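# Stow the limp desk robot arm in the floor case

## Task

Carry the small, unpowered robot arm (its joints flop freely when pushed) from the desk into the open case on the floor, seated low enough that the lid could close, and leave it settled there. Do not let it drop more than a few centimetres on the way. Afterwards open the gripper and move the robot away from it, and the robot itself must never topple or finish leaning.

## Robot and tools

Robot: TidyBot++, a wheeled base (0.54 m long, 0.50 m wide, 0.38 m tall) with one seven-joint arm and a two-finger gripper. The shoulder sits 0.12 m ahead of the base centre, 0.68 m up. Segments: upper arm 0.42 m, forearm 0.31 m, hand 0.31 m to the hand point. The arm begins folded, hand down, poking up to 0.08 m past the base front. A downward-pointing hand reaches at most about 0.94 m high, and only near the base. Cameras: base_camera (fixed on the base) and wrist_camera (on the hand, looking along it).

Frames: base frame has its origin on the floor below the base centre, x ahead, y to the left, z up, in metres. hand_pose is reported there: the point between the finger pads, its z axis out along the fingers, its y axis the closing direction. The odometry frame is the base frame as it was when the scene began; base_odometry (x, y, heading in rad, left positive, -3.142 to 3.142) comes from wheel turns only, so slip reads as motion. base_tilt gives forward/right lean in degrees.

move: one action per call. Keys:
- base: an object with any of translate_m (metres, forward positive, -2 to 2), strafe_m (metres, left positive, -2 to 2), rotate_rad (radians, counter-clockwise from above positive, -6.3 to 6.3). All are offsets from the base's current spot and heading, measured along its axes at the start of the command.
- joints: an object of absolute targets by name. joint_1_rad (any angle; positive turns the arm clockwise from above, the reverse of heading), joint_2_rad (shoulder, -2.249 to 2.249, 0 is upright, positive leans forward), joint_3_rad (any angle), joint_4_rad (elbow, -2.579 to 2.579, 0 straight, with joint_3 at 3.14 negative bends forward), joint_5_rad (any angle), joint_6_rad (wrist, -2.099 to 2.099), joint_7_rad (any angle; hand down, positive is counter-clockwise from above, 1.57 puts fingers opening left/right), gripper_pos (0 fully open, 1 fully closed; gap about 85 x (1 - gripper_pos) mm). Unlimited joints go the short way, so step less than half a turn at a time.
- target: a single list of seven numbers [x, y, z, qw, qx, qy, qz], an absolute hand pose in the base frame, metres then unit quaternion. With target, joints may hold only gripper_pos.
- speeds: caps for this action, translate_m/strafe_m 0.05 to 0.5 m/s, rotate_rad 0.1 to 1.57 rad/s; when translating and strafing together give one cap only.
- cameras: list of base_camera, wrist_camera or all; [] for none.
- blocking: true (default) returns when everything rests; false returns in about 0.5 s while motion continues.
An unknown key makes the call invalid; an out-of-range value is refused, and a refusal or an unrequested stop cancels the rest of your calls in that reply.

wait: seconds (0 to 10) plus optional cameras; returns state and images, early if running moves settle. stop: brakes all running motions (optional cameras); braked motions report stopped and keep holding. zoom_image: camera and region [x0, y0, x1, y1] in pixels, top-left origin, at most 504 x 504. finished_scene: scene is the current scene number; irreversible.

Result lines: move is done or the worst status; base_status, joint_status, hand_status show moving, done, off_target, not_followed, contact_stop, time_out, torque_fault, limit_stop_at_motor_heat. hand_target is where the hand would be with all joints at target; hand_pose is where it is. motor_effort is percent of max torque, peak in brackets. gripper off_target means something is between the fingers. joint command not followed / pose unreachable means a check withheld the arm targets (self-collision gives a cause). on_its_own lists uncommanded behaviour; ARM HIT, MOTOR HOT, OVER-TEMPERATURE FAULT also appear. pictures names the image order.

Practical points: target moves usually end within about 3 cm; to fix, add (wanted minus measured) to the last target. To hold a loaded hand still, resend hand_target, not hand_pose. A held load makes the arm sag; correct it the same way, and never command a joint to its current reading while holding something. Joint friction can leave small errors; correct by adding the difference to the last command. When a held object touches down, hand_pose stops falling while commands keep going lower, and effort shifts slightly: watch for this when lowering into the case. Trust camera images over hand_pose for exact height.

Avoid: dropping the arm from height or releasing it while it still swings; slamming or shoving objects; squeezing hard on something still supported; driving or turning with the arm caught on furniture above about 0.6 m; reaching far out or swinging a stretched arm sideways (tipping risk); forward, low, close-in targets that can hit the base. A blocked base or joint keeps pushing; back off rather than repeat. Torque spikes above 104.5 N m (joints 1-4) or 51.3 N m (5-7) freeze the arm for 10 s. Long holding or stretching heats motors. Something may occasionally nudge loose objects.

Each tool is called after "Call:" as name([rows], argument=value, ...), one row to a line, values as JSON.

## Session

Call:
move(base={"rotate_rad": 0.8})

Scene clock: 1.73 s.
move: done
base_odometry: x=+0.000 y=+0.000 heading=+0.800
base_tilt: forward=-0.7 right=+0.0
base_status: done
joint_positions: joint_1_rad=+0.004 joint_2_rad=-0.359 joint_3_rad=+3.159 joint_4_rad=-2.504 joint_5_rad=-0.003 joint_6_rad=-0.889 joint_7_rad=+1.561 gripper_pos=+0.000
joint_status: not commanded
motor_effort: joint_1_rad=+0(1) joint_2_rad=-1(2) joint_3_rad=+1(2) joint_4_rad=+14(15) joint_5_rad=+0(1) joint_6_rad=+1(1) joint_7_rad=+0(0)
hand_pose: x=+0.2688 y=-0.0004 z=+0.5956 quat_wxyz=(-0.004, +0.998, -0.017, +0.054) (m; base frame)
hand_target: x=+0.2699 y=-0.0004 z=+0.5962 quat_wxyz=(-0.004, +0.998, -0.017, +0.055) (m; base frame)
hand_status: not commanded
pictures: base_camera, wrist_camera
camera_calibration:
wrist_camera: T_world_to_cam=[[-0.0346728, -0.998806, 0.0344182, -0.0176871], [-0.99531, 0.0313984, -0.0915013, 0.370646], [0.0903114, -0.0374293, -0.99521, 0.703557], [0, 0, 0, 1]] pos_world=[0.304755, -0.00297001, 0.73471]

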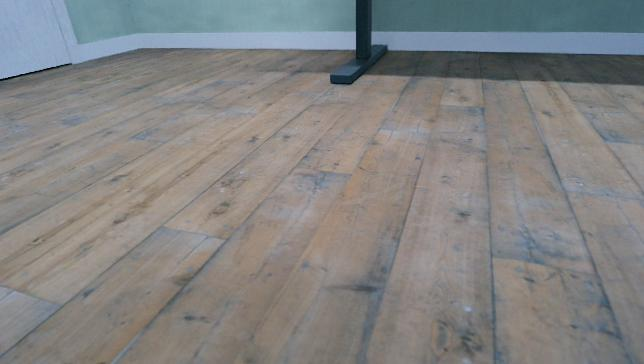

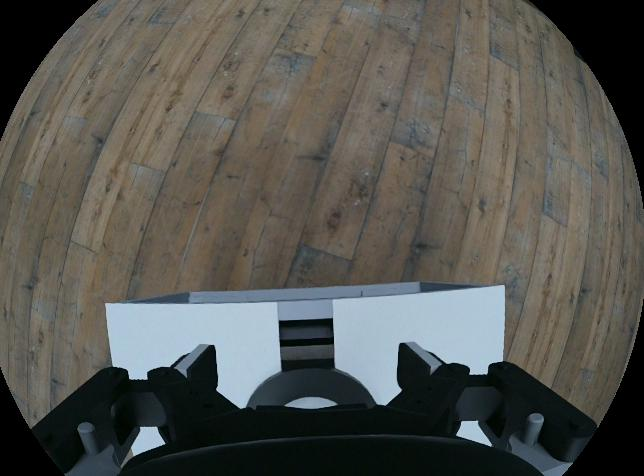

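Call:
move(joints={"joint_6_rad": -1.9}, base={"rotate_rad": -0.8})

Call:
move(base={"rotate_rad": -1.0})

Scene clock: 7.37 s.
move: not_followed
base_odometry: x=+0.000 y=+0.000 heading=+0.000
base_tilt: forward=-0.7 right=+0.0
base_status: done
joint_positions: joint_1_rad=+0.004 joint_2_rad=-0.359 joint_3_rad=+3.159 joint_4_rad=-2.507 joint_5_rad=-0.003 joint_6_rad=-1.049 joint_7_rad=+1.561 gripper_pos=+0.000
joint_status: joint_6_rad not_followed (moved -0.160 of -1.011)
motor_effort: joint_1_rad=+0(1) joint_2_rad=-1(2) joint_3_rad=+1(3) joint_4_rad=+14(18) joint_5_rad=+0(1) joint_6_rad=-1(4) joint_7_rad=+0(0)
hand_pose: x=+0.2174 y=+0.0007 z=+0.5934 quat_wxyz=(-0.005, +0.999, -0.016, -0.028) (m; base frame)
hand_target: x=+0.2140 y=+0.0008 z=+0.5948 quat_wxyz=(-0.005, +0.999, -0.016, -0.035) (m; base frame)
hand_status: not commanded
pictures: base_camera, wrist_camera
joint command not followed: on one or more control steps a check withheld the commanded joint targets, and the robot was not sent them on those steps. On the call's last step the targets were still withheld.
cause: the commanded joint targets, or the way to them, would bring two parts of the arm too close to each other (its gripper and another part of the arm, with the joints from joint_2_rad to joint_7_rad between them).
camera_calibration:
wrist_camera: T_world_to_cam=[[-0.0274567, -0.99898, 0.0358518, -0.0206496], [-0.996971, 0.0299771, 0.0717683, 0.222697], [-0.0727699, -0.0337726, -0.996777, 0.742409], [0, 0, 0, 1]] pos_world=[0.27548, -0.00223123, 0.724774]

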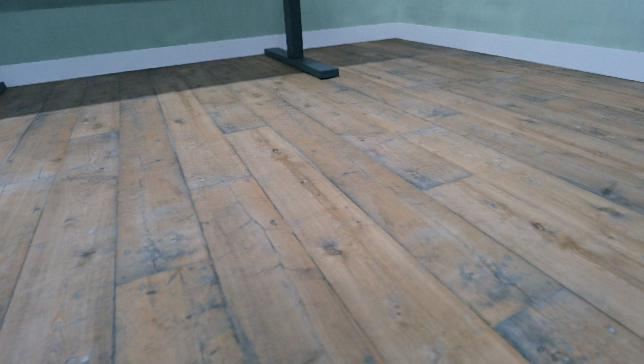

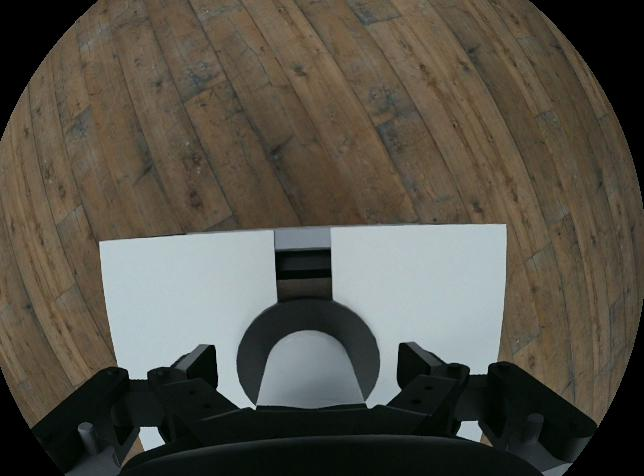

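Scene clock: 9.27 s.
move: done
base_odometry: x=+0.000 y=+0.000 heading=-1.000
base_tilt: forward=-0.7 right=+0.0
base_status: done
joint_positions: joint_1_rad=+0.004 joint_2_rad=-0.359 joint_3_rad=+3.159 joint_4_rad=-2.507 joint_5_rad=-0.003 joint_6_rad=-1.049 joint_7_rad=+1.561 gripper_pos=+0.000
joint_status: not commanded
on_its_own: joint_6_rad still aims at your old target -1.900
motor_effort: joint_1_rad=-1(2) joint_2_rad=+0(1) joint_3_rad=+0(2) joint_4_rad=+14(14) joint_5_rad=+0(1) joint_6_rad=-1(1) joint_7_rad=+0(0)
hand_pose: x=+0.2174 y=+0.0007 z=+0.5934 quat_wxyz=(-0.005, +0.999, -0.016, -0.028) (m; base frame)
hand_target: x=+0.2140 y=+0.0008 z=+0.5948 quat_wxyz=(-0.005, +0.999, -0.016, -0.035) (m; base frame)
hand_status: not commanded
pictures: base_camera, wrist_camera
joint command not followed: on one or more control steps a check withheld the commanded joint targets, and the robot was not sent them on those steps. On the call's last step the targets were still withheld.
cause: the commanded joint targets, or the way to them, would bring two parts of the arm too close to each other (the joints from joint_3_rad to joint_7_rad lie between them).
camera_calibration:
wrist_camera: T_world_to_cam=[[-0.0274567, -0.99898, 0.0358518, -0.0206496], [-0.996971, 0.0299771, 0.0717683, 0.222697], [-0.0727699, -0.0337726, -0.996777, 0.742409], [0, 0, 0, 1]] pos_world=[0.27548, -0.00223123, 0.724774]

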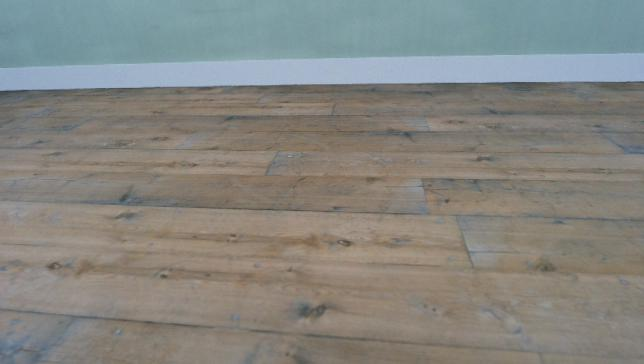

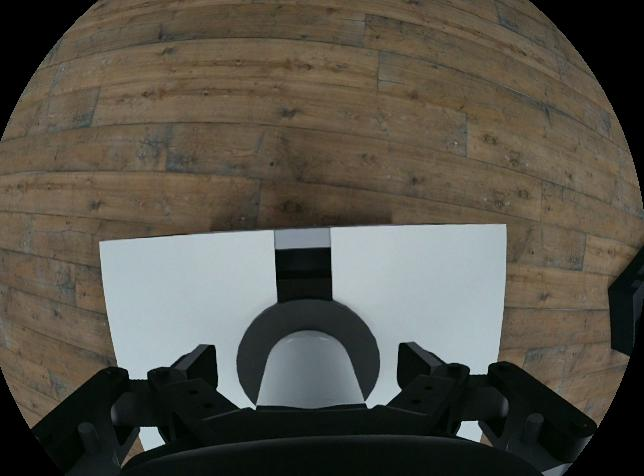

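Call:
move(joints={"joint_6_rad": 0.3}, base={"rotate_rad": -0.9})

Call:
move(base={"rotate_rad": 2.6})

Scene clock: 15.10 s.
move: done
base_odometry: x=+0.000 y=+0.000 heading=-1.900
base_tilt: forward=-0.7 right=+0.0
base_status: done
joint_positions: joint_1_rad=+0.004 joint_2_rad=-0.359 joint_3_rad=+3.159 joint_4_rad=-2.509 joint_5_rad=-0.003 joint_6_rad=+0.268 joint_7_rad=+1.561 gripper_pos=+0.000
joint_status: all done
motor_effort: joint_1_rad=+0(2) joint_2_rad=-6(6) joint_3_rad=+0(2) joint_4_rad=+19(20) joint_5_rad=+0(1) joint_6_rad=+8(8) joint_7_rad=+0(1)
hand_pose: x=+0.5308 y=-0.0082 z=+0.8086 quat_wxyz=(+0.000, +0.808, -0.016, +0.589) (m; base frame)
hand_target: x=+0.5355 y=-0.0084 z=+0.8218 quat_wxyz=(+0.000, +0.796, -0.016, +0.605) (m; base frame)
hand_status: not commanded
pictures: base_camera, wrist_camera
held back during your reply time, on 59 control steps: two parts of the arm were too close to each other, or the arm's last command would have brought them too close.
led back after a hold: the arm was led back toward your command in small steps, so it may still be short of it.
joint command not followed: on one or more control steps a check withheld the commanded joint targets, and the robot was not sent them on those steps.
cause: the commanded joint targets, or the way to them, would bring two parts of the arm too close to each other (the joints from joint_3_rad to joint_7_rad lie between them).
camera_calibration:
wrist_camera: T_world_to_cam=[[-0.0669919, -0.99775, -0.00261407, 0.0234021], [-0.320484, 0.0239992, -0.94695, 0.984616], [0.944882, -0.0626002, -0.321371, -0.107079], [0, 0, 0, 1]] pos_world=[0.418299, -0.00698374, 0.898031]

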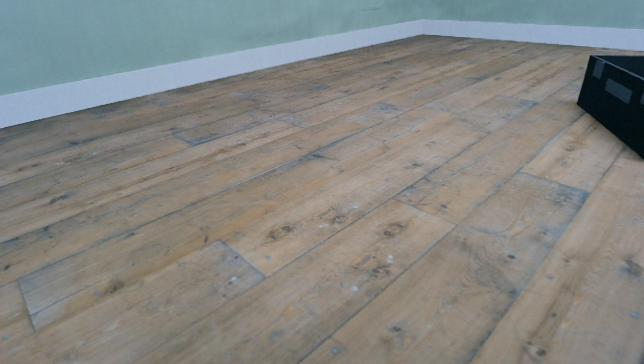

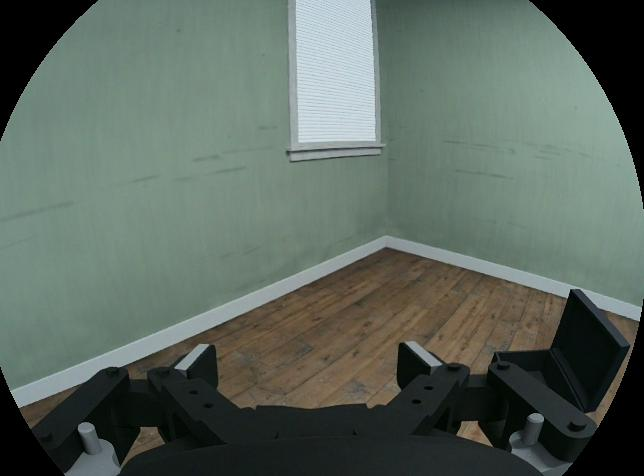

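Scene clock: 18.17 s.
move: done
base_odometry: x=+0.000 y=+0.000 heading=+0.700
base_tilt: forward=-0.7 right=+0.0
base_status: done
joint_positions: joint_1_rad=+0.004 joint_2_rad=-0.359 joint_3_rad=+3.160 joint_4_rad=-2.509 joint_5_rad=-0.003 joint_6_rad=+0.268 joint_7_rad=+1.561 gripper_pos=+0.000
joint_status: not commanded
motor_effort: joint_1_rad=+0(2) joint_2_rad=-6(7) joint_3_rad=+1(3) joint_4_rad=+19(20) joint_5_rad=+0(1) joint_6_rad=+8(8) joint_7_rad=+0(0)
hand_pose: x=+0.5309 y=-0.0086 z=+0.8088 quat_wxyz=(+0.000, +0.808, -0.016, +0.589) (m; base frame)
hand_target: x=+0.5355 y=-0.0084 z=+0.8218 quat_wxyz=(+0.000, +0.796, -0.016, +0.605) (m; base frame)
hand_status: not commanded
pictures: base_camera, wrist_camera
camera_calibration:
wrist_camera: T_world_to_cam=[[-0.0679046, -0.997687, -0.00297928, 0.0237688], [-0.319712, 0.0245887, -0.947196, 0.984668], [0.945079, -0.0633665, -0.320642, -0.107804], [0, 0, 0, 1]] pos_world=[0.418307, -0.00732902, 0.898178]

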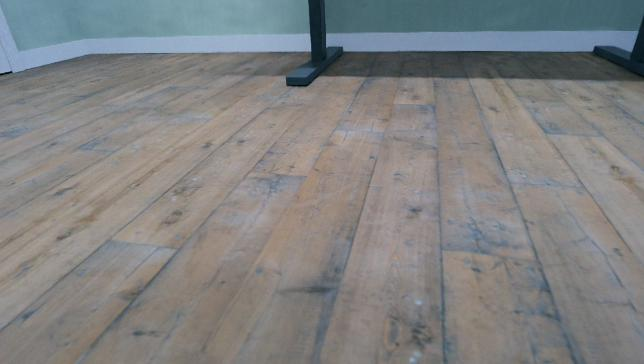

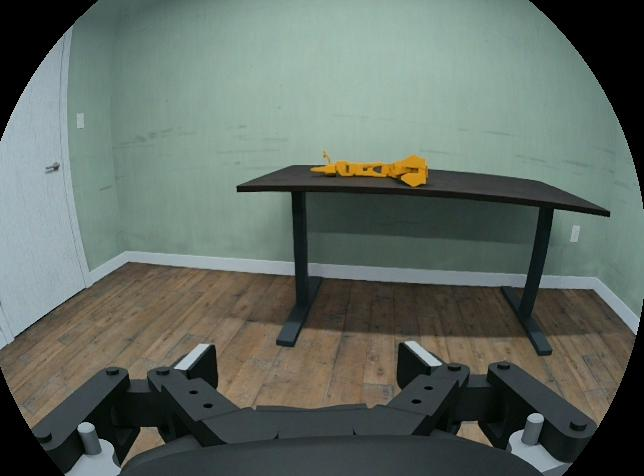

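Call:
zoom_image(camera="wrist_camera", region=[230, 130, 450, 230])

Call:
move(base={"rotate_rad": -2.95}, joints={"joint_6_rad": 0.0})

Scaled by 2.291.

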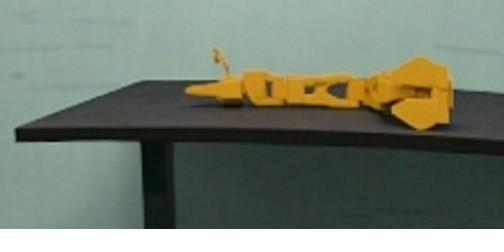

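Scene clock: 24.73 s.
move: done
base_odometry: x=+0.000 y=+0.000 heading=-2.249
base_tilt: forward=-0.7 right=+0.0
base_status: done
joint_positions: joint_1_rad=+0.004 joint_2_rad=-0.359 joint_3_rad=+3.160 joint_4_rad=-2.511 joint_5_rad=-0.003 joint_6_rad=+0.023 joint_7_rad=+1.561 gripper_pos=+0.000
joint_status: all done
motor_effort: joint_1_rad=+1(2) joint_2_rad=-5(6) joint_3_rad=+1(3) joint_4_rad=+19(21) joint_5_rad=+0(1) joint_6_rad=+7(9) joint_7_rad=+0(0)
hand_pose: x=+0.4982 y=-0.0070 z=+0.7385 quat_wxyz=(-0.001, +0.874, -0.017, +0.485) (m; base frame)
hand_target: x=+0.4974 y=-0.0068 z=+0.7370 quat_wxyz=(-0.001, +0.878, -0.016, +0.479) (m; base frame)
hand_status: not commanded
pictures: base_camera, wrist_camera
camera_calibration:
wrist_camera: T_world_to_cam=[[-0.0644578, -0.997889, 0.00797787, 0.0131583], [-0.541904, 0.0282885, -0.839964, 0.939139], [0.837965, -0.0584655, -0.542583, 0.117917], [0, 0, 0, 1]] pos_world=[0.41096, -0.00654218, 0.852719]

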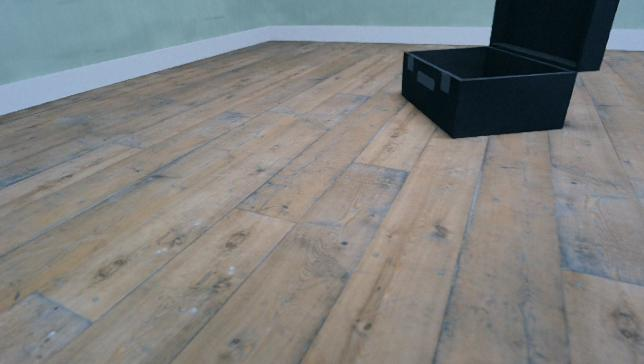

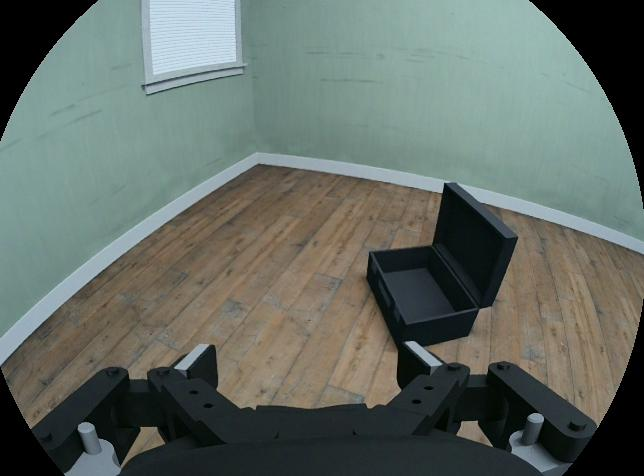

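Call:
move(base={"rotate_rad": 2.709})

Call:
move(base={"translate_m": 0.9, "strafe_m": 0.15}, joints={"joint_2_rad": -0.2, "joint_4_rad": -2.0, "joint_6_rad": -0.4})

Scene clock: 41.40 s.
move: done
base_odometry: x=+0.000 y=+0.000 heading=+0.459
base_tilt: forward=-0.7 right=+0.0
base_status: done
joint_positions: joint_1_rad=+0.004 joint_2_rad=-0.359 joint_3_rad=+3.160 joint_4_rad=-2.511 joint_5_rad=-0.003 joint_6_rad=+0.023 joint_7_rad=+1.561 gripper_pos=+0.000
joint_status: not commanded
motor_effort: joint_1_rad=+1(2) joint_2_rad=-5(6) joint_3_rad=+1(3) joint_4_rad=+18(19) joint_5_rad=+0(1) joint_6_rad=+7(7) joint_7_rad=+0(0)
hand_pose: x=+0.4982 y=-0.0072 z=+0.7385 quat_wxyz=(-0.001, +0.874, -0.017, +0.485) (m; base frame)
hand_target: x=+0.4974 y=-0.0068 z=+0.7370 quat_wxyz=(-0.001, +0.878, -0.016, +0.479) (m; base frame)
hand_status: not commanded
pictures: base_camera, wrist_camera
camera_calibration:
wrist_camera: T_world_to_cam=[[-0.0648696, -0.997863, 0.00782327, 0.013313], [-0.541891, 0.0286422, -0.83996, 0.939139], [0.837941, -0.0587273, -0.542591, 0.117923], [0, 0, 0, 1]] pos_world=[0.410962, -0.00668917, 0.85272]

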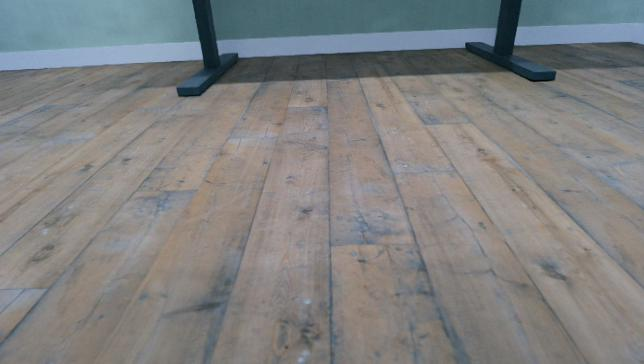

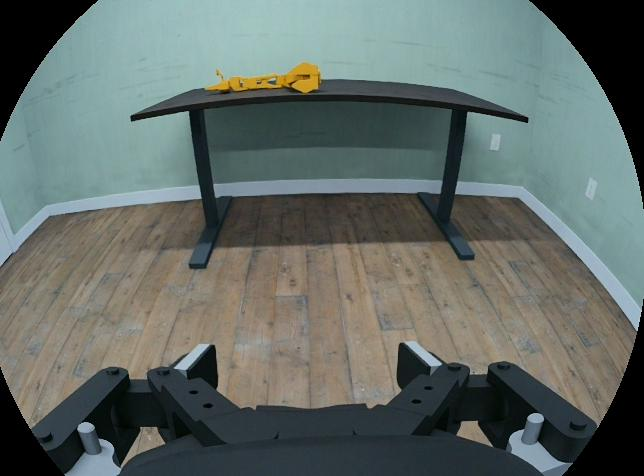

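Scene clock: 44.27 s.
move: done
base_odometry: x=+0.740 y=+0.534 heading=+0.460
base_tilt: forward=-0.7 right=+0.0
base_status: done
joint_positions: joint_1_rad=+0.004 joint_2_rad=-0.206 joint_3_rad=+3.160 joint_4_rad=-2.028 joint_5_rad=-0.003 joint_6_rad=-0.356 joint_7_rad=+1.561 gripper_pos=+0.000
joint_status: all done
motor_effort: joint_1_rad=+1(1) joint_2_rad=-13(15) joint_3_rad=+2(2) joint_4_rad=+20(21) joint_5_rad=+0(1) joint_6_rad=+7(9) joint_7_rad=+0(0)
hand_pose: x=+0.5932 y=-0.0094 z=+0.8379 quat_wxyz=(+0.000, +0.886, -0.016, +0.463) (m; base frame)
hand_target: x=+0.5934 y=-0.0090 z=+0.8396 quat_wxyz=(+0.000, +0.891, -0.016, +0.454) (m; base frame)
hand_status: not commanded
pictures: base_camera, wrist_camera
camera_calibration:
wrist_camera: T_world_to_cam=[[-0.0637988, -0.997888, 0.0121984, 0.0121425], [-0.583092, 0.0273539, -0.811945, 1.07511], [0.809897, -0.0589139, -0.583606, 0.143088], [0, 0, 0, 1]] pos_world=[0.511779, -0.00886178, 0.956292]

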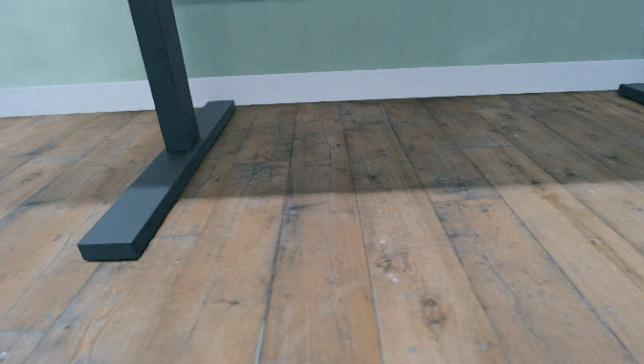

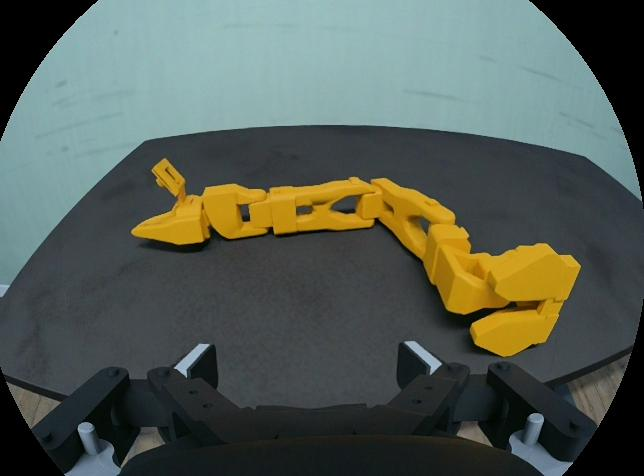

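Call:
zoom_image(camera="wrist_camera", region=[120, 140, 600, 380])

Scaled by 1.050.

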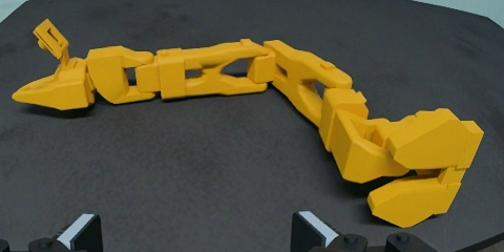

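Call:
move(target=[0.62, -0.06, 0.86, 0.0, 1.0, 0.0, 0.0])

Scene clock: 62.83 s.
move: off_target
base_odometry: x=+0.740 y=+0.534 heading=+0.460
base_tilt: forward=-0.7 right=+0.0
base_status: not commanded
joint_positions: joint_1_rad=+0.082 joint_2_rad=+0.520 joint_3_rad=+3.177 joint_4_rad=-0.632 joint_5_rad=-0.003 joint_6_rad=-1.955 joint_7_rad=+1.661 gripper_pos=+0.000
joint_status: not commanded
motor_effort: joint_1_rad=-1(1) joint_2_rad=-33(34) joint_3_rad=+1(2) joint_4_rad=+15(22) joint_5_rad=+1(1) joint_6_rad=+0(7) joint_7_rad=+0(1)
hand_pose: x=+0.6238 y=-0.0514 z=+0.8635 quat_wxyz=(+0.009, +1.000, -0.010, +0.017) (m; base frame)
hand_target: x=+0.6200 y=-0.0600 z=+0.8600 quat_wxyz=(+0.000, +1.000, +0.000, +0.000) (m; base frame)
hand_status: off_target (0.010 m and 2.5 deg from the pose sent, 0.061 m and 55.2 deg at the start)
pictures: base_camera, wrist_camera
camera_calibration:
wrist_camera: T_world_to_cam=[[-0.0196014, -0.997874, 0.0621472, -0.0987913], [-0.999671, 0.0185322, -0.0177346, 0.688436], [0.0165452, -0.0624743, -0.997909, 0.983307], [0, 0, 0, 1]] pos_world=[0.670004, -0.0499081, 0.9996]

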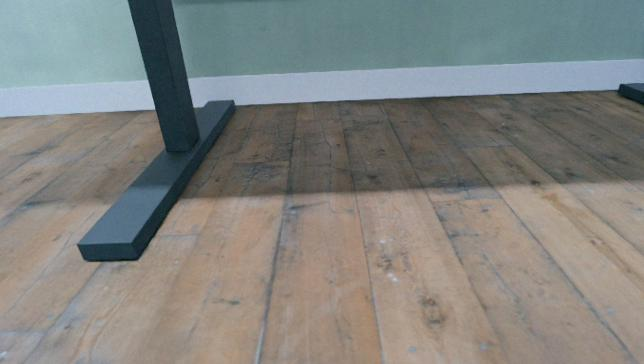

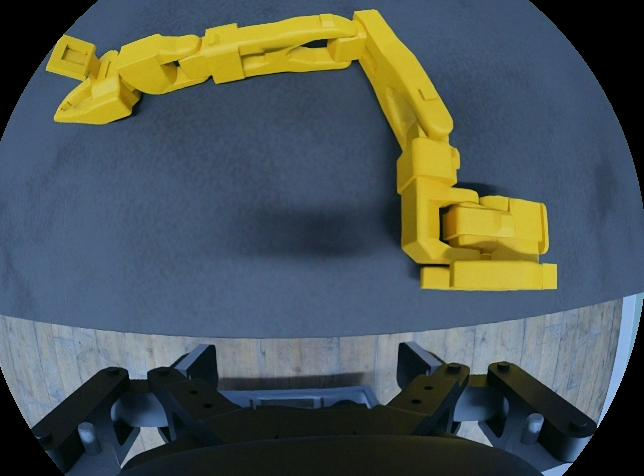

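Call:
zoom_image(camera="wrist_camera", region=[340, 90, 580, 310])

Call:
zoom_image(camera="wrist_camera", region=[40, 0, 380, 140])

Scaled by 2.100.

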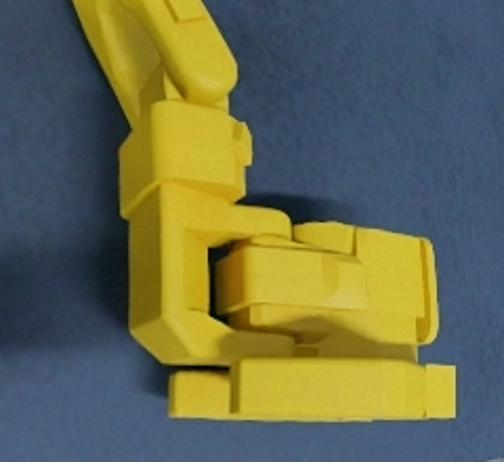

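Scaled by 1.482.

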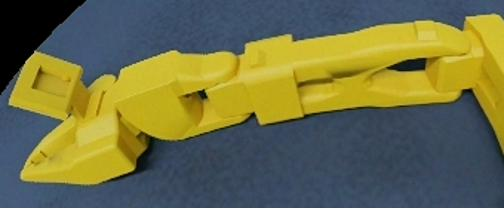

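Call:
move(base={"translate_m": 0.22}, speeds={"translate_m": 0.25}, cameras=["wrist_camera"])

Call:
move(target=[0.53, -0.04, 0.87, 0.0, 1.0, 0.0, 0.0], joints={"gripper_pos": 1.0}, cameras=["wrist_camera"])

Scene clock: 99.07 s.
move: done
base_odometry: x=+0.937 y=+0.631 heading=+0.460
base_tilt: forward=-0.7 right=+0.0
base_status: done
joint_positions: joint_1_rad=+0.083 joint_2_rad=+0.532 joint_3_rad=+3.177 joint_4_rad=-0.630 joint_5_rad=-0.003 joint_6_rad=-1.962 joint_7_rad=+1.661 gripper_pos=+0.000
joint_status: not commanded
motor_effort: joint_1_rad=-1(1) joint_2_rad=-34(36) joint_3_rad=+0(1) joint_4_rad=+16(16) joint_5_rad=+0(1) joint_6_rad=+0(1) joint_7_rad=+0(0)
hand_pose: x=+0.6241 y=-0.0520 z=+0.8580 quat_wxyz=(+0.008, +1.000, -0.011, +0.008) (m; base frame)
hand_target: x=+0.6200 y=-0.0600 z=+0.8600 quat_wxyz=(+0.000, +1.000, +0.000, +0.000) (m; base frame)
hand_status: not commanded
pictures: wrist_camera
camera_calibration:
wrist_camera: T_world_to_cam=[[-0.0194988, -0.997943, 0.0610725, -0.0981914], [-0.99981, 0.0194786, -0.000926009, 0.674413], [-0.000265505, -0.061079, -0.998133, 0.98846], [0, 0, 0, 1]] pos_world=[0.672632, -0.0507519, 0.993235]

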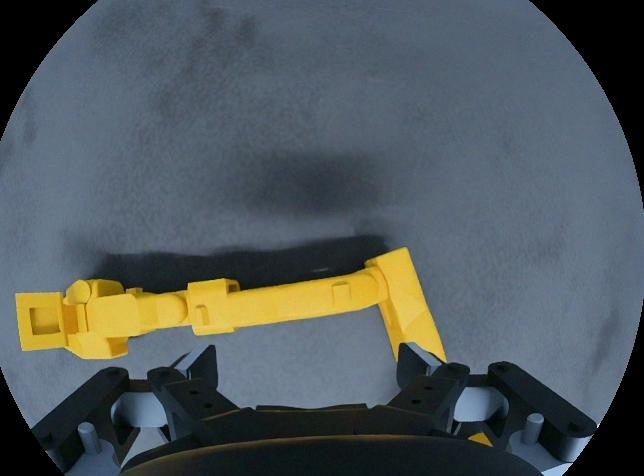

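Scene clock: 100.60 s.
move: off_target
base_odometry: x=+0.937 y=+0.631 heading=+0.460
base_tilt: forward=-0.7 right=+0.0
base_status: not commanded
joint_positions: joint_1_rad=+0.082 joint_2_rad=+0.270 joint_3_rad=+3.186 joint_4_rad=-0.974 joint_5_rad=-0.003 joint_6_rad=-1.915 joint_7_rad=+1.661 gripper_pos=+0.999
joint_status: all done
motor_effort: joint_1_rad=+0(2) joint_2_rad=-25(35) joint_3_rad=+1(1) joint_4_rad=+15(16) joint_5_rad=+0(1) joint_6_rad=-1(1) joint_7_rad=+0(0)
hand_pose: x=+0.5215 y=-0.0462 z=+0.8772 quat_wxyz=(+0.004, +1.000, -0.017, -0.008) (m; base frame)
hand_target: x=+0.5300 y=-0.0400 z=+0.8700 quat_wxyz=(+0.000, +1.000, +0.000, +0.000) (m; base frame)
hand_status: off_target (0.013 m and 2.2 deg from the pose sent, 0.096 m and 1.8 deg at the start)
pictures: wrist_camera
camera_calibration:
wrist_camera: T_world_to_cam=[[-0.0306153, -0.998188, 0.0518085, -0.0816497], [-0.998952, 0.0323209, 0.0324097, 0.542608], [-0.0340254, -0.050762, -0.998131, 1.02606], [0, 0, 0, 1]] pos_world=[0.574452, -0.0469544, 1.01079]

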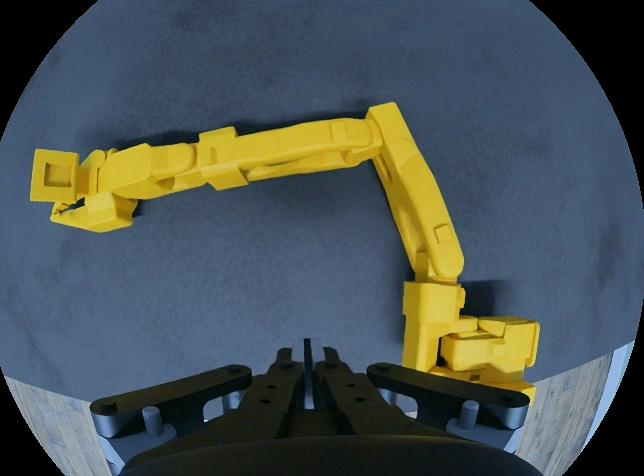

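Call:
move(target=[0.69, 0.03, 0.86, 0.0, 1.0, 0.0, 0.0], cameras=["wrist_camera"])

Call:
move(target=[0.69, 0.03, 0.80, 0.0, 1.0, 0.0, 0.0], cameras=["wrist_camera"])

Scene clock: 117.40 s.
move: time_out
base_odometry: x=+0.937 y=+0.631 heading=+0.460
base_tilt: forward=-0.7 right=+0.0
base_status: not commanded
joint_positions: joint_1_rad=-0.035 joint_2_rad=+0.706 joint_3_rad=+3.189 joint_4_rad=-0.162 joint_5_rad=-0.039 joint_6_rad=-2.051 joint_7_rad=+1.538 gripper_pos=+0.999
joint_status: not commanded
motor_effort: joint_1_rad=+1(3) joint_2_rad=-37(48) joint_3_rad=+0(1) joint_4_rad=+14(16) joint_5_rad=+0(1) joint_6_rad=+2(4) joint_7_rad=+0(0)
hand_pose: x=+0.7007 y=+0.0185 z=+0.9013 quat_wxyz=(-0.003, +0.994, -0.004, +0.111) (m; base frame)
hand_target: x=+0.7021 y=+0.0196 z=+0.8906 quat_wxyz=(-0.002, +0.995, -0.003, +0.099) (m; base frame)
hand_status: time_out (0.044 m and 12.8 deg from the pose sent, 0.186 m and 2.2 deg at the start; a joint's target at an end of its range on 288 of 300 steps)
pictures: wrist_camera
camera_calibration:
wrist_camera: T_world_to_cam=[[-0.0150465, -0.999173, 0.037762, -0.011107], [-0.978592, 0.00696269, -0.205694, 0.919556], [0.205261, -0.0400486, -0.977888, 0.873421], [0, 0, 0, 1]] pos_world=[0.720423, 0.0174789, 1.04367]

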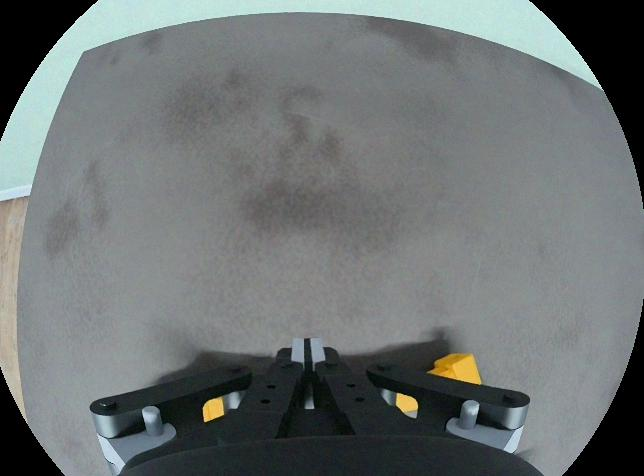

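not run: a stop that you did not command came earlier in this reply.

Call:
move(target=[0.60, 0.03, 0.88, 0.0, 1.0, 0.0, 0.0], base={"translate_m": 0.08}, speeds={"translate_m": 0.2}, cameras=["wrist_camera"])

Call:
move(target=[0.61, 0.03, 0.81, 0.0, 1.0, 0.0, 0.0], cameras=["wrist_camera"])

Scene clock: 123.23 s.
move: off_target
base_odometry: x=+1.009 y=+0.667 heading=+0.460
base_tilt: forward=-0.7 right=+0.0
base_status: done
joint_positions: joint_1_rad=-0.052 joint_2_rad=+0.489 joint_3_rad=+3.189 joint_4_rad=-0.594 joint_5_rad=-0.039 joint_6_rad=-2.051 joint_7_rad=+1.538 gripper_pos=+0.999
joint_status: not commanded
motor_effort: joint_1_rad=+1(2) joint_2_rad=-31(39) joint_3_rad=+1(1) joint_4_rad=+15(16) joint_5_rad=+0(0) joint_6_rad=+0(2) joint_7_rad=+0(0)
hand_pose: x=+0.5969 y=+0.0218 z=+0.8893 quat_wxyz=(-0.006, +1.000, -0.002, +0.004) (m; base frame)
hand_target: x=+0.6000 y=+0.0300 z=+0.8800 quat_wxyz=(+0.000, +1.000, +0.000, +0.000) (m; base frame)
hand_status: off_target (0.013 m and 0.9 deg from the pose sent, 0.104 m and 12.8 deg at the start)
pictures: wrist_camera
camera_calibration:
wrist_camera: T_world_to_cam=[[-0.00201766, -0.999477, 0.0322844, -0.0118563], [-0.99997, 0.00225734, 0.00738908, 0.63888], [-0.00745809, -0.0322685, -0.999451, 1.02906], [0, 0, 0, 1]] pos_world=[0.646512, 0.0199139, 1.02416]

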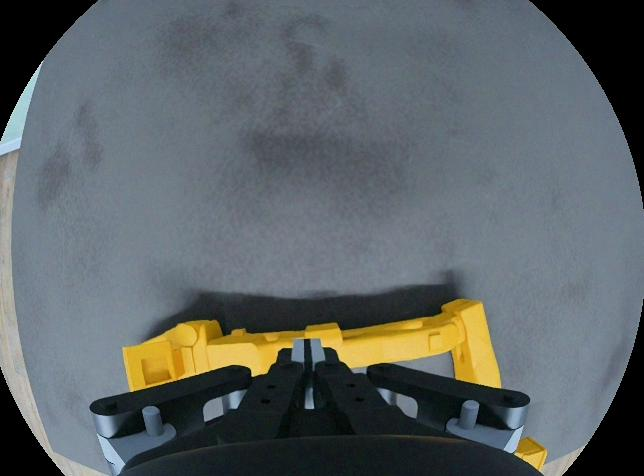

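Scene clock: 124.87 s.
move: off_target
base_odometry: x=+1.009 y=+0.667 heading=+0.460
base_tilt: forward=-0.7 right=+0.0
base_status: not commanded
joint_positions: joint_1_rad=-0.052 joint_2_rad=+0.455 joint_3_rad=+3.186 joint_4_rad=-0.906 joint_5_rad=-0.039 joint_6_rad=-1.807 joint_7_rad=+1.538 gripper_pos=+0.999
joint_status: not commanded
motor_effort: joint_1_rad=+1(1) joint_2_rad=-32(33) joint_3_rad=+1(1) joint_4_rad=+17(17) joint_5_rad=+0(1) joint_6_rad=+0(1) joint_7_rad=+0(0)
hand_pose: x=+0.6034 y=+0.0215 z=+0.8142 quat_wxyz=(-0.009, +1.000, -0.006, -0.013) (m; base frame)
hand_target: x=+0.6100 y=+0.0300 z=+0.8100 quat_wxyz=(+0.000, +1.000, +0.000, +0.000) (m; base frame)
hand_status: off_target (0.012 m and 1.9 deg from the pose sent, 0.081 m and 0.9 deg at the start)
pictures: wrist_camera
camera_calibration:
wrist_camera: T_world_to_cam=[[-0.00921464, -0.999588, 0.0272013, -0.00118737], [-0.999087, 0.0103381, 0.0414534, 0.617454], [-0.0417175, -0.0267945, -0.99877, 0.974008], [0, 0, 0, 1]] pos_world=[0.657512, 0.0185279, 0.947247]

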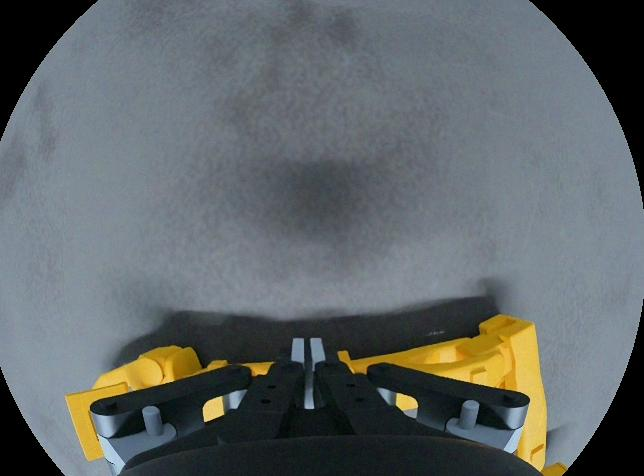

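Call:
move(target=[0.645, 0.035, 0.81, 0.0, 1.0, 0.0, 0.0], cameras=[])

Call:
move(target=[0.645, 0.035, 0.775, 0.0, 1.0, 0.0, 0.0], cameras=["wrist_camera"])

Scene clock: 128.77 s.
move: done
base_odometry: x=+1.009 y=+0.667 heading=+0.460
base_tilt: forward=-0.7 right=+0.0
base_status: not commanded
joint_positions: joint_1_rad=-0.056 joint_2_rad=+0.541 joint_3_rad=+3.186 joint_4_rad=-0.772 joint_5_rad=-0.039 joint_6_rad=-1.816 joint_7_rad=+1.538 gripper_pos=+0.999
joint_status: not commanded
motor_effort: joint_1_rad=+1(1) joint_2_rad=-34(36) joint_3_rad=+1(1) joint_4_rad=+16(17) joint_5_rad=+0(0) joint_6_rad=+0(1) joint_7_rad=+0(0)
hand_pose: x=+0.6435 y=+0.0253 z=+0.8113 quat_wxyz=(-0.007, +1.000, -0.003, +0.006) (m; base frame)
hand_target: x=+0.6450 y=+0.0350 z=+0.8100 quat_wxyz=(+0.000, +1.000, +0.000, +0.000) (m; base frame)
hand_status: done (0.010 m and 1.2 deg from the pose sent, 0.044 m and 1.9 deg at the start)
pictures: none
No camera images: "cameras" was empty.

Scene clock: 129.83 s.
move: off_target
base_odometry: x=+1.009 y=+0.667 heading=+0.460
base_tilt: forward=-0.7 right=+0.0
base_status: not commanded
joint_positions: joint_1_rad=-0.056 joint_2_rad=+0.537 joint_3_rad=+3.186 joint_4_rad=-0.878 joint_5_rad=-0.039 joint_6_rad=-1.746 joint_7_rad=+1.538 gripper_pos=+0.999
joint_status: not commanded
motor_effort: joint_1_rad=+1(1) joint_2_rad=-34(36) joint_3_rad=+0(1) joint_4_rad=+16(18) joint_5_rad=+0(0) joint_6_rad=-1(1) joint_7_rad=+0(0)
hand_pose: x=+0.6387 y=+0.0247 z=+0.7805 quat_wxyz=(-0.007, +1.000, -0.005, -0.010) (m; base frame)
hand_target: x=+0.6450 y=+0.0350 z=+0.7750 quat_wxyz=(+0.000, +1.000, +0.000, +0.000) (m; base frame)
hand_status: off_target (0.013 m and 1.5 deg from the pose sent, 0.038 m and 1.2 deg at the start)
pictures: wrist_camera
camera_calibration:
wrist_camera: T_world_to_cam=[[-0.00585848, -0.999535, 0.0299102, -0.0010049], [-0.999336, 0.00692786, 0.0357754, 0.658814], [-0.035966, -0.0296808, -0.998912, 0.938436], [0, 0, 0, 1]] pos_world=[0.692123, 0.0222849, 0.913876]

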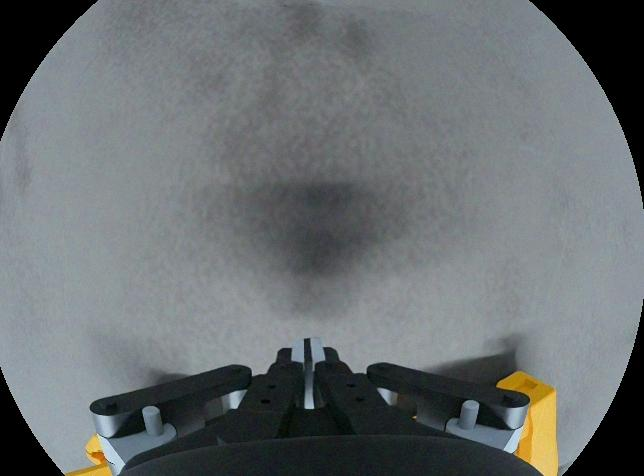

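Call:
move(target=[0.54, 0.035, 0.775, 0.0, 1.0, 0.0, 0.0], cameras=["wrist_camera"])

Call:
move(target=[0.50, 0.025, 0.775, 0.0, 1.0, 0.0, 0.0], cameras=["wrist_camera"])

Scene clock: 136.27 s.
move: done
base_odometry: x=+1.009 y=+0.667 heading=+0.460
base_tilt: forward=-0.7 right=+0.0
base_status: not commanded
joint_positions: joint_1_rad=-0.065 joint_2_rad=+0.261 joint_3_rad=+3.162 joint_4_rad=-1.291 joint_5_rad=-0.039 joint_6_rad=-1.597 joint_7_rad=+1.535 gripper_pos=+0.999
joint_status: not commanded
motor_effort: joint_1_rad=+0(2) joint_2_rad=-26(35) joint_3_rad=+1(2) joint_4_rad=+16(17) joint_5_rad=+0(1) joint_6_rad=-1(4) joint_7_rad=+0(0)
hand_pose: x=+0.5387 y=+0.0328 z=+0.7829 quat_wxyz=(-0.016, +1.000, +0.005, -0.005) (m; base frame)
hand_target: x=+0.5400 y=+0.0350 z=+0.7750 quat_wxyz=(+0.000, +1.000, +0.000, +0.000) (m; base frame)
hand_status: done (0.008 m and 2.0 deg from the pose sent, 0.099 m and 1.5 deg at the start)
pictures: wrist_camera
camera_calibration:
wrist_camera: T_world_to_cam=[[0.0126069, -0.999855, 0.0114409, 0.010939], [-0.999618, -0.0123208, 0.0247393, 0.568172], [-0.0245948, -0.0117484, -0.999628, 0.931326], [0, 0, 0, 1]] pos_world=[0.590723, 0.0288793, 0.916799]

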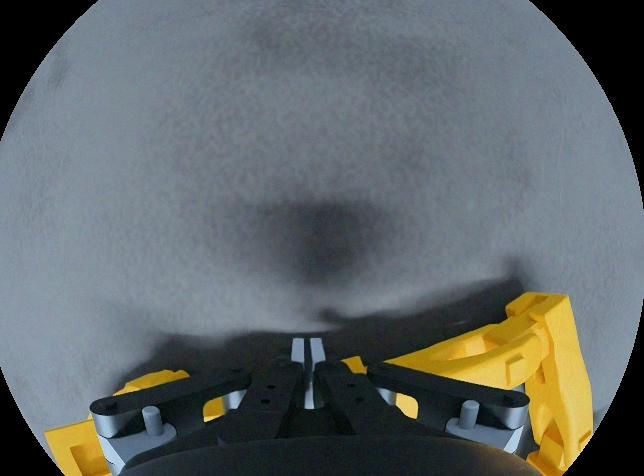

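Scene clock: 137.27 s.
move: off_target
base_odometry: x=+1.009 y=+0.667 heading=+0.460
base_tilt: forward=-0.7 right=+0.0
base_status: not commanded
joint_positions: joint_1_rad=-0.065 joint_2_rad=+0.164 joint_3_rad=+3.157 joint_4_rad=-1.421 joint_5_rad=-0.039 joint_6_rad=-1.569 joint_7_rad=+1.535 gripper_pos=+0.999
joint_status: not commanded
motor_effort: joint_1_rad=+1(2) joint_2_rad=-22(27) joint_3_rad=+1(1) joint_4_rad=+16(17) joint_5_rad=+0(1) joint_6_rad=-1(3) joint_7_rad=+0(0)
hand_pose: x=+0.4973 y=+0.0324 z=+0.7816 quat_wxyz=(-0.018, +1.000, +0.007, -0.007) (m; base frame)
hand_target: x=+0.5000 y=+0.0250 z=+0.7750 quat_wxyz=(+0.000, +1.000, +0.000, +0.000) (m; base frame)
hand_status: off_target (0.010 m and 2.3 deg from the pose sent, 0.040 m and 2.0 deg at the start)
pictures: wrist_camera
camera_calibration:
wrist_camera: T_world_to_cam=[[0.0160929, -0.999832, 0.00880445, 0.0113817], [-0.99946, -0.0158335, 0.0287881, 0.523636], [-0.0286439, -0.00926298, -0.999547, 0.930888], [0, 0, 0, 1]] pos_world=[0.549834, 0.0282935, 0.915291]

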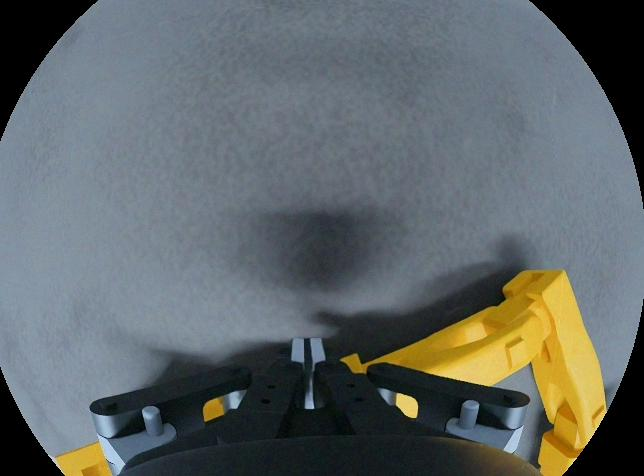

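Call:
move(target=[0.46, 0.01, 0.775, 0.0, 1.0, 0.0, 0.0], cameras=[])

Call:
move(target=[0.43, -0.02, 0.775, 0.0, 1.0, 0.0, 0.0], cameras=["wrist_camera"])

Call:
move(target=[0.43, -0.02, 0.90, 0.0, 1.0, 0.0, 0.0], cameras=["wrist_camera"])

Scene clock: 142.73 s.
move: off_target
base_odometry: x=+1.009 y=+0.667 heading=+0.460
base_tilt: forward=-0.7 right=+0.0
base_status: not commanded
joint_positions: joint_1_rad=-0.056 joint_2_rad=+0.067 joint_3_rad=+3.157 joint_4_rad=-1.533 joint_5_rad=-0.039 joint_6_rad=-1.550 joint_7_rad=+1.535 gripper_pos=+0.999
joint_status: not commanded
motor_effort: joint_1_rad=+0(2) joint_2_rad=-18(23) joint_3_rad=+2(2) joint_4_rad=+16(17) joint_5_rad=+0(1) joint_6_rad=-1(3) joint_7_rad=+0(0)
hand_pose: x=+0.4580 y=+0.0273 z=+0.7815 quat_wxyz=(-0.019, +1.000, +0.002, -0.005) (m; base frame)
hand_target: x=+0.4600 y=+0.0100 z=+0.7750 quat_wxyz=(+0.000, +1.000, +0.000, +0.000) (m; base frame)
hand_status: off_target (0.019 m and 2.2 deg from the pose sent, 0.044 m and 2.3 deg at the start)
pictures: none
No camera images: "cameras" was empty.

Scene clock: 143.63 s.
move: off_target
base_odometry: x=+1.009 y=+0.667 heading=+0.460
base_tilt: forward=-0.7 right=+0.0
base_status: not commanded
joint_positions: joint_1_rad=-0.004 joint_2_rad=-0.004 joint_3_rad=+3.185 joint_4_rad=-1.610 joint_5_rad=-0.038 joint_6_rad=-1.543 joint_7_rad=+1.599 gripper_pos=+0.999
joint_status: not commanded
motor_effort: joint_1_rad=+0(3) joint_2_rad=-16(20) joint_3_rad=+1(2) joint_4_rad=+17(17) joint_5_rad=+0(2) joint_6_rad=+0(2) joint_7_rad=+0(0)
hand_pose: x=+0.4301 y=+0.0010 z=+0.7807 quat_wxyz=(-0.019, +1.000, -0.006, -0.003) (m; base frame)
hand_target: x=+0.4300 y=-0.0200 z=+0.7750 quat_wxyz=(+0.000, +1.000, +0.000, +0.000) (m; base frame)
hand_status: off_target (0.022 m and 2.4 deg from the pose sent, 0.055 m and 2.2 deg at the start)
pictures: wrist_camera
camera_calibration:
wrist_camera: T_world_to_cam=[[-0.00929992, -0.999941, 0.00565367, -0.00546866], [-0.999728, 0.00941849, 0.0213202, 0.461892], [-0.0213722, -0.00545386, -0.999757, 0.924793], [0, 0, 0, 1]] pos_world=[0.481481, -0.00477497, 0.914751]

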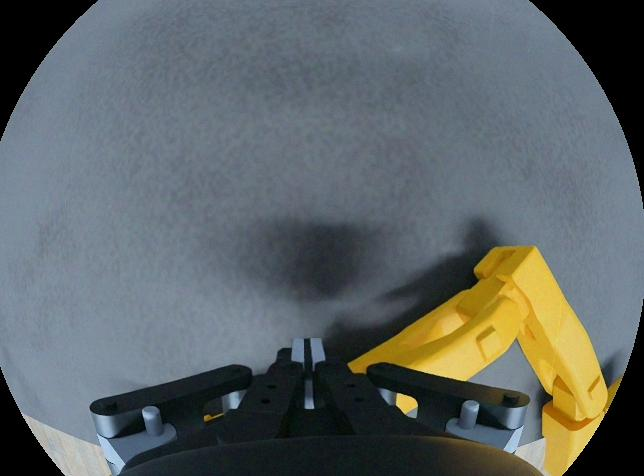

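Scene clock: 145.27 s.
move: off_target
base_odometry: x=+1.009 y=+0.667 heading=+0.460
base_tilt: forward=-0.7 right=+0.0
base_status: not commanded
joint_positions: joint_1_rad=-0.004 joint_2_rad=+0.017 joint_3_rad=+3.185 joint_4_rad=-1.208 joint_5_rad=-0.038 joint_6_rad=-1.882 joint_7_rad=+1.599 gripper_pos=+0.999
joint_status: not commanded
motor_effort: joint_1_rad=+1(2) joint_2_rad=-16(17) joint_3_rad=+1(2) joint_4_rad=+16(18) joint_5_rad=+0(1) joint_6_rad=+0(1) joint_7_rad=+0(0)
hand_pose: x=+0.4334 y=+0.0004 z=+0.8981 quat_wxyz=(-0.017, +1.000, +0.001, +0.018) (m; base frame)
hand_target: x=+0.4300 y=-0.0200 z=+0.9000 quat_wxyz=(+0.000, +1.000, +0.000, +0.000) (m; base frame)
hand_status: off_target (0.021 m and 2.8 deg from the pose sent, 0.121 m and 2.4 deg at the start)
pictures: wrist_camera
camera_calibration:
wrist_camera: T_world_to_cam=[[0.00277889, -0.999945, 0.010114, -0.0159996], [-0.9998, -0.00297864, -0.0197887, 0.499712], [0.0198178, -0.0100569, -0.999753, 1.02439], [0, 0, 0, 1]] pos_world=[0.479356, -0.00420806, 1.03419]

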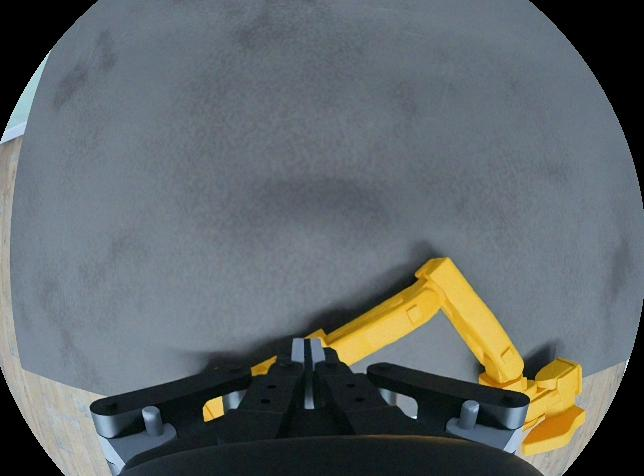

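Call:
move(target=[0.40, -0.1, 0.90, 0.0, 1.0, 0.0, 0.0], base={"translate_m": -0.2}, joints={"gripper_pos": 0.0}, cameras=["wrist_camera"])

Scene clock: 155.83 s.
move: off_target
base_odometry: x=+0.830 y=+0.578 heading=+0.460
base_tilt: forward=-0.7 right=+0.0
base_status: done
joint_positions: joint_1_rad=+0.139 joint_2_rad=-0.003 joint_3_rad=+3.334 joint_4_rad=-1.208 joint_5_rad=-0.038 joint_6_rad=-1.891 joint_7_rad=+1.873 gripper_pos=+0.000
joint_status: all done
motor_effort: joint_1_rad=+0(2) joint_2_rad=-15(20) joint_3_rad=+1(3) joint_4_rad=+16(17) joint_5_rad=+0(2) joint_6_rad=+0(1) joint_7_rad=+0(0)
hand_pose: x=+0.4152 y=-0.0881 z=+0.9043 quat_wxyz=(-0.010, +1.000, -0.008, +0.028) (m; base frame)
hand_target: x=+0.4000 y=-0.1000 z=+0.9000 quat_wxyz=(+0.000, +1.000, +0.000, +0.000) (m; base frame)
hand_status: off_target (0.020 m and 3.5 deg from the pose sent, 0.106 m and 2.8 deg at the start)
pictures: wrist_camera
camera_calibration:
wrist_camera: T_world_to_cam=[[-0.0143332, -0.999621, 0.0234943, -0.109436], [-0.999133, 0.0133999, -0.0394084, 0.500281], [0.0390786, -0.0240388, -0.998947, 1.02015], [0, 0, 0, 1]] pos_world=[0.458413, -0.0915753, 1.04136]

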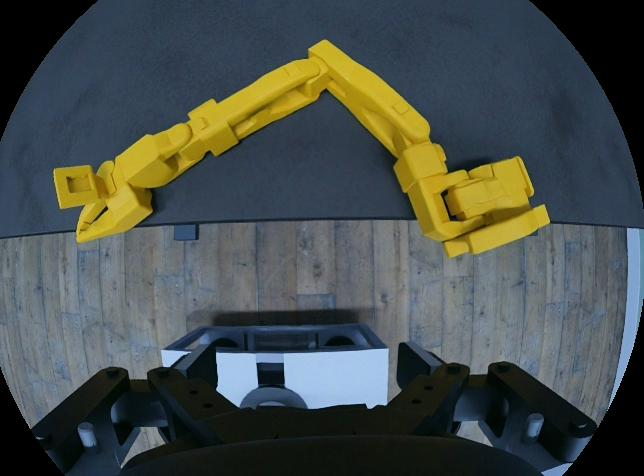

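Call:
move(target=[0.575, -0.01, 0.86, 0.0, 0.883, -0.469, 0.0], cameras=["wrist_camera"])

Scene clock: 170.20 s.
move: off_target
base_odometry: x=+0.830 y=+0.578 heading=+0.460
base_tilt: forward=-0.7 right=+0.0
base_status: not commanded
joint_positions: joint_1_rad=-0.061 joint_2_rad=+0.371 joint_3_rad=+3.334 joint_4_rad=-0.900 joint_5_rad=-0.038 joint_6_rad=-1.891 joint_7_rad=+0.720 gripper_pos=+0.000
joint_status: not commanded
motor_effort: joint_1_rad=+0(2) joint_2_rad=-28(31) joint_3_rad=+1(3) joint_4_rad=+16(17) joint_5_rad=+1(1) joint_6_rad=+0(1) joint_7_rad=+0(0)
hand_pose: x=+0.5664 y=-0.0280 z=+0.8564 quat_wxyz=(+0.018, +0.887, -0.461, -0.001) (m; base frame)
hand_target: x=+0.5750 y=-0.0100 z=+0.8600 quat_wxyz=(+0.000, +0.883, -0.469, +0.000) (m; base frame)
hand_status: off_target (0.020 m and 2.3 deg from the pose sent, 0.183 m and 55.2 deg at the start)
pictures: wrist_camera
camera_calibration:
wrist_camera: T_world_to_cam=[[-0.814384, -0.575196, 0.076995, 0.373083], [-0.576846, 0.816852, 0.000985301, 0.397379], [-0.0634602, -0.0436119, -0.997031, 1.02363], [0, 0, 0, 1]] pos_world=[0.598019, -0.0653618, 0.991473]

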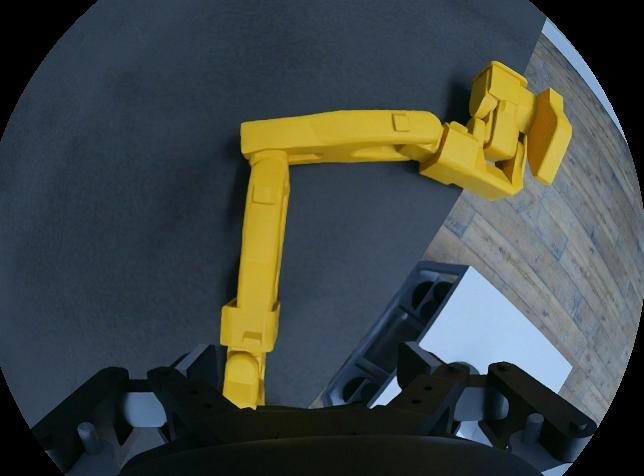

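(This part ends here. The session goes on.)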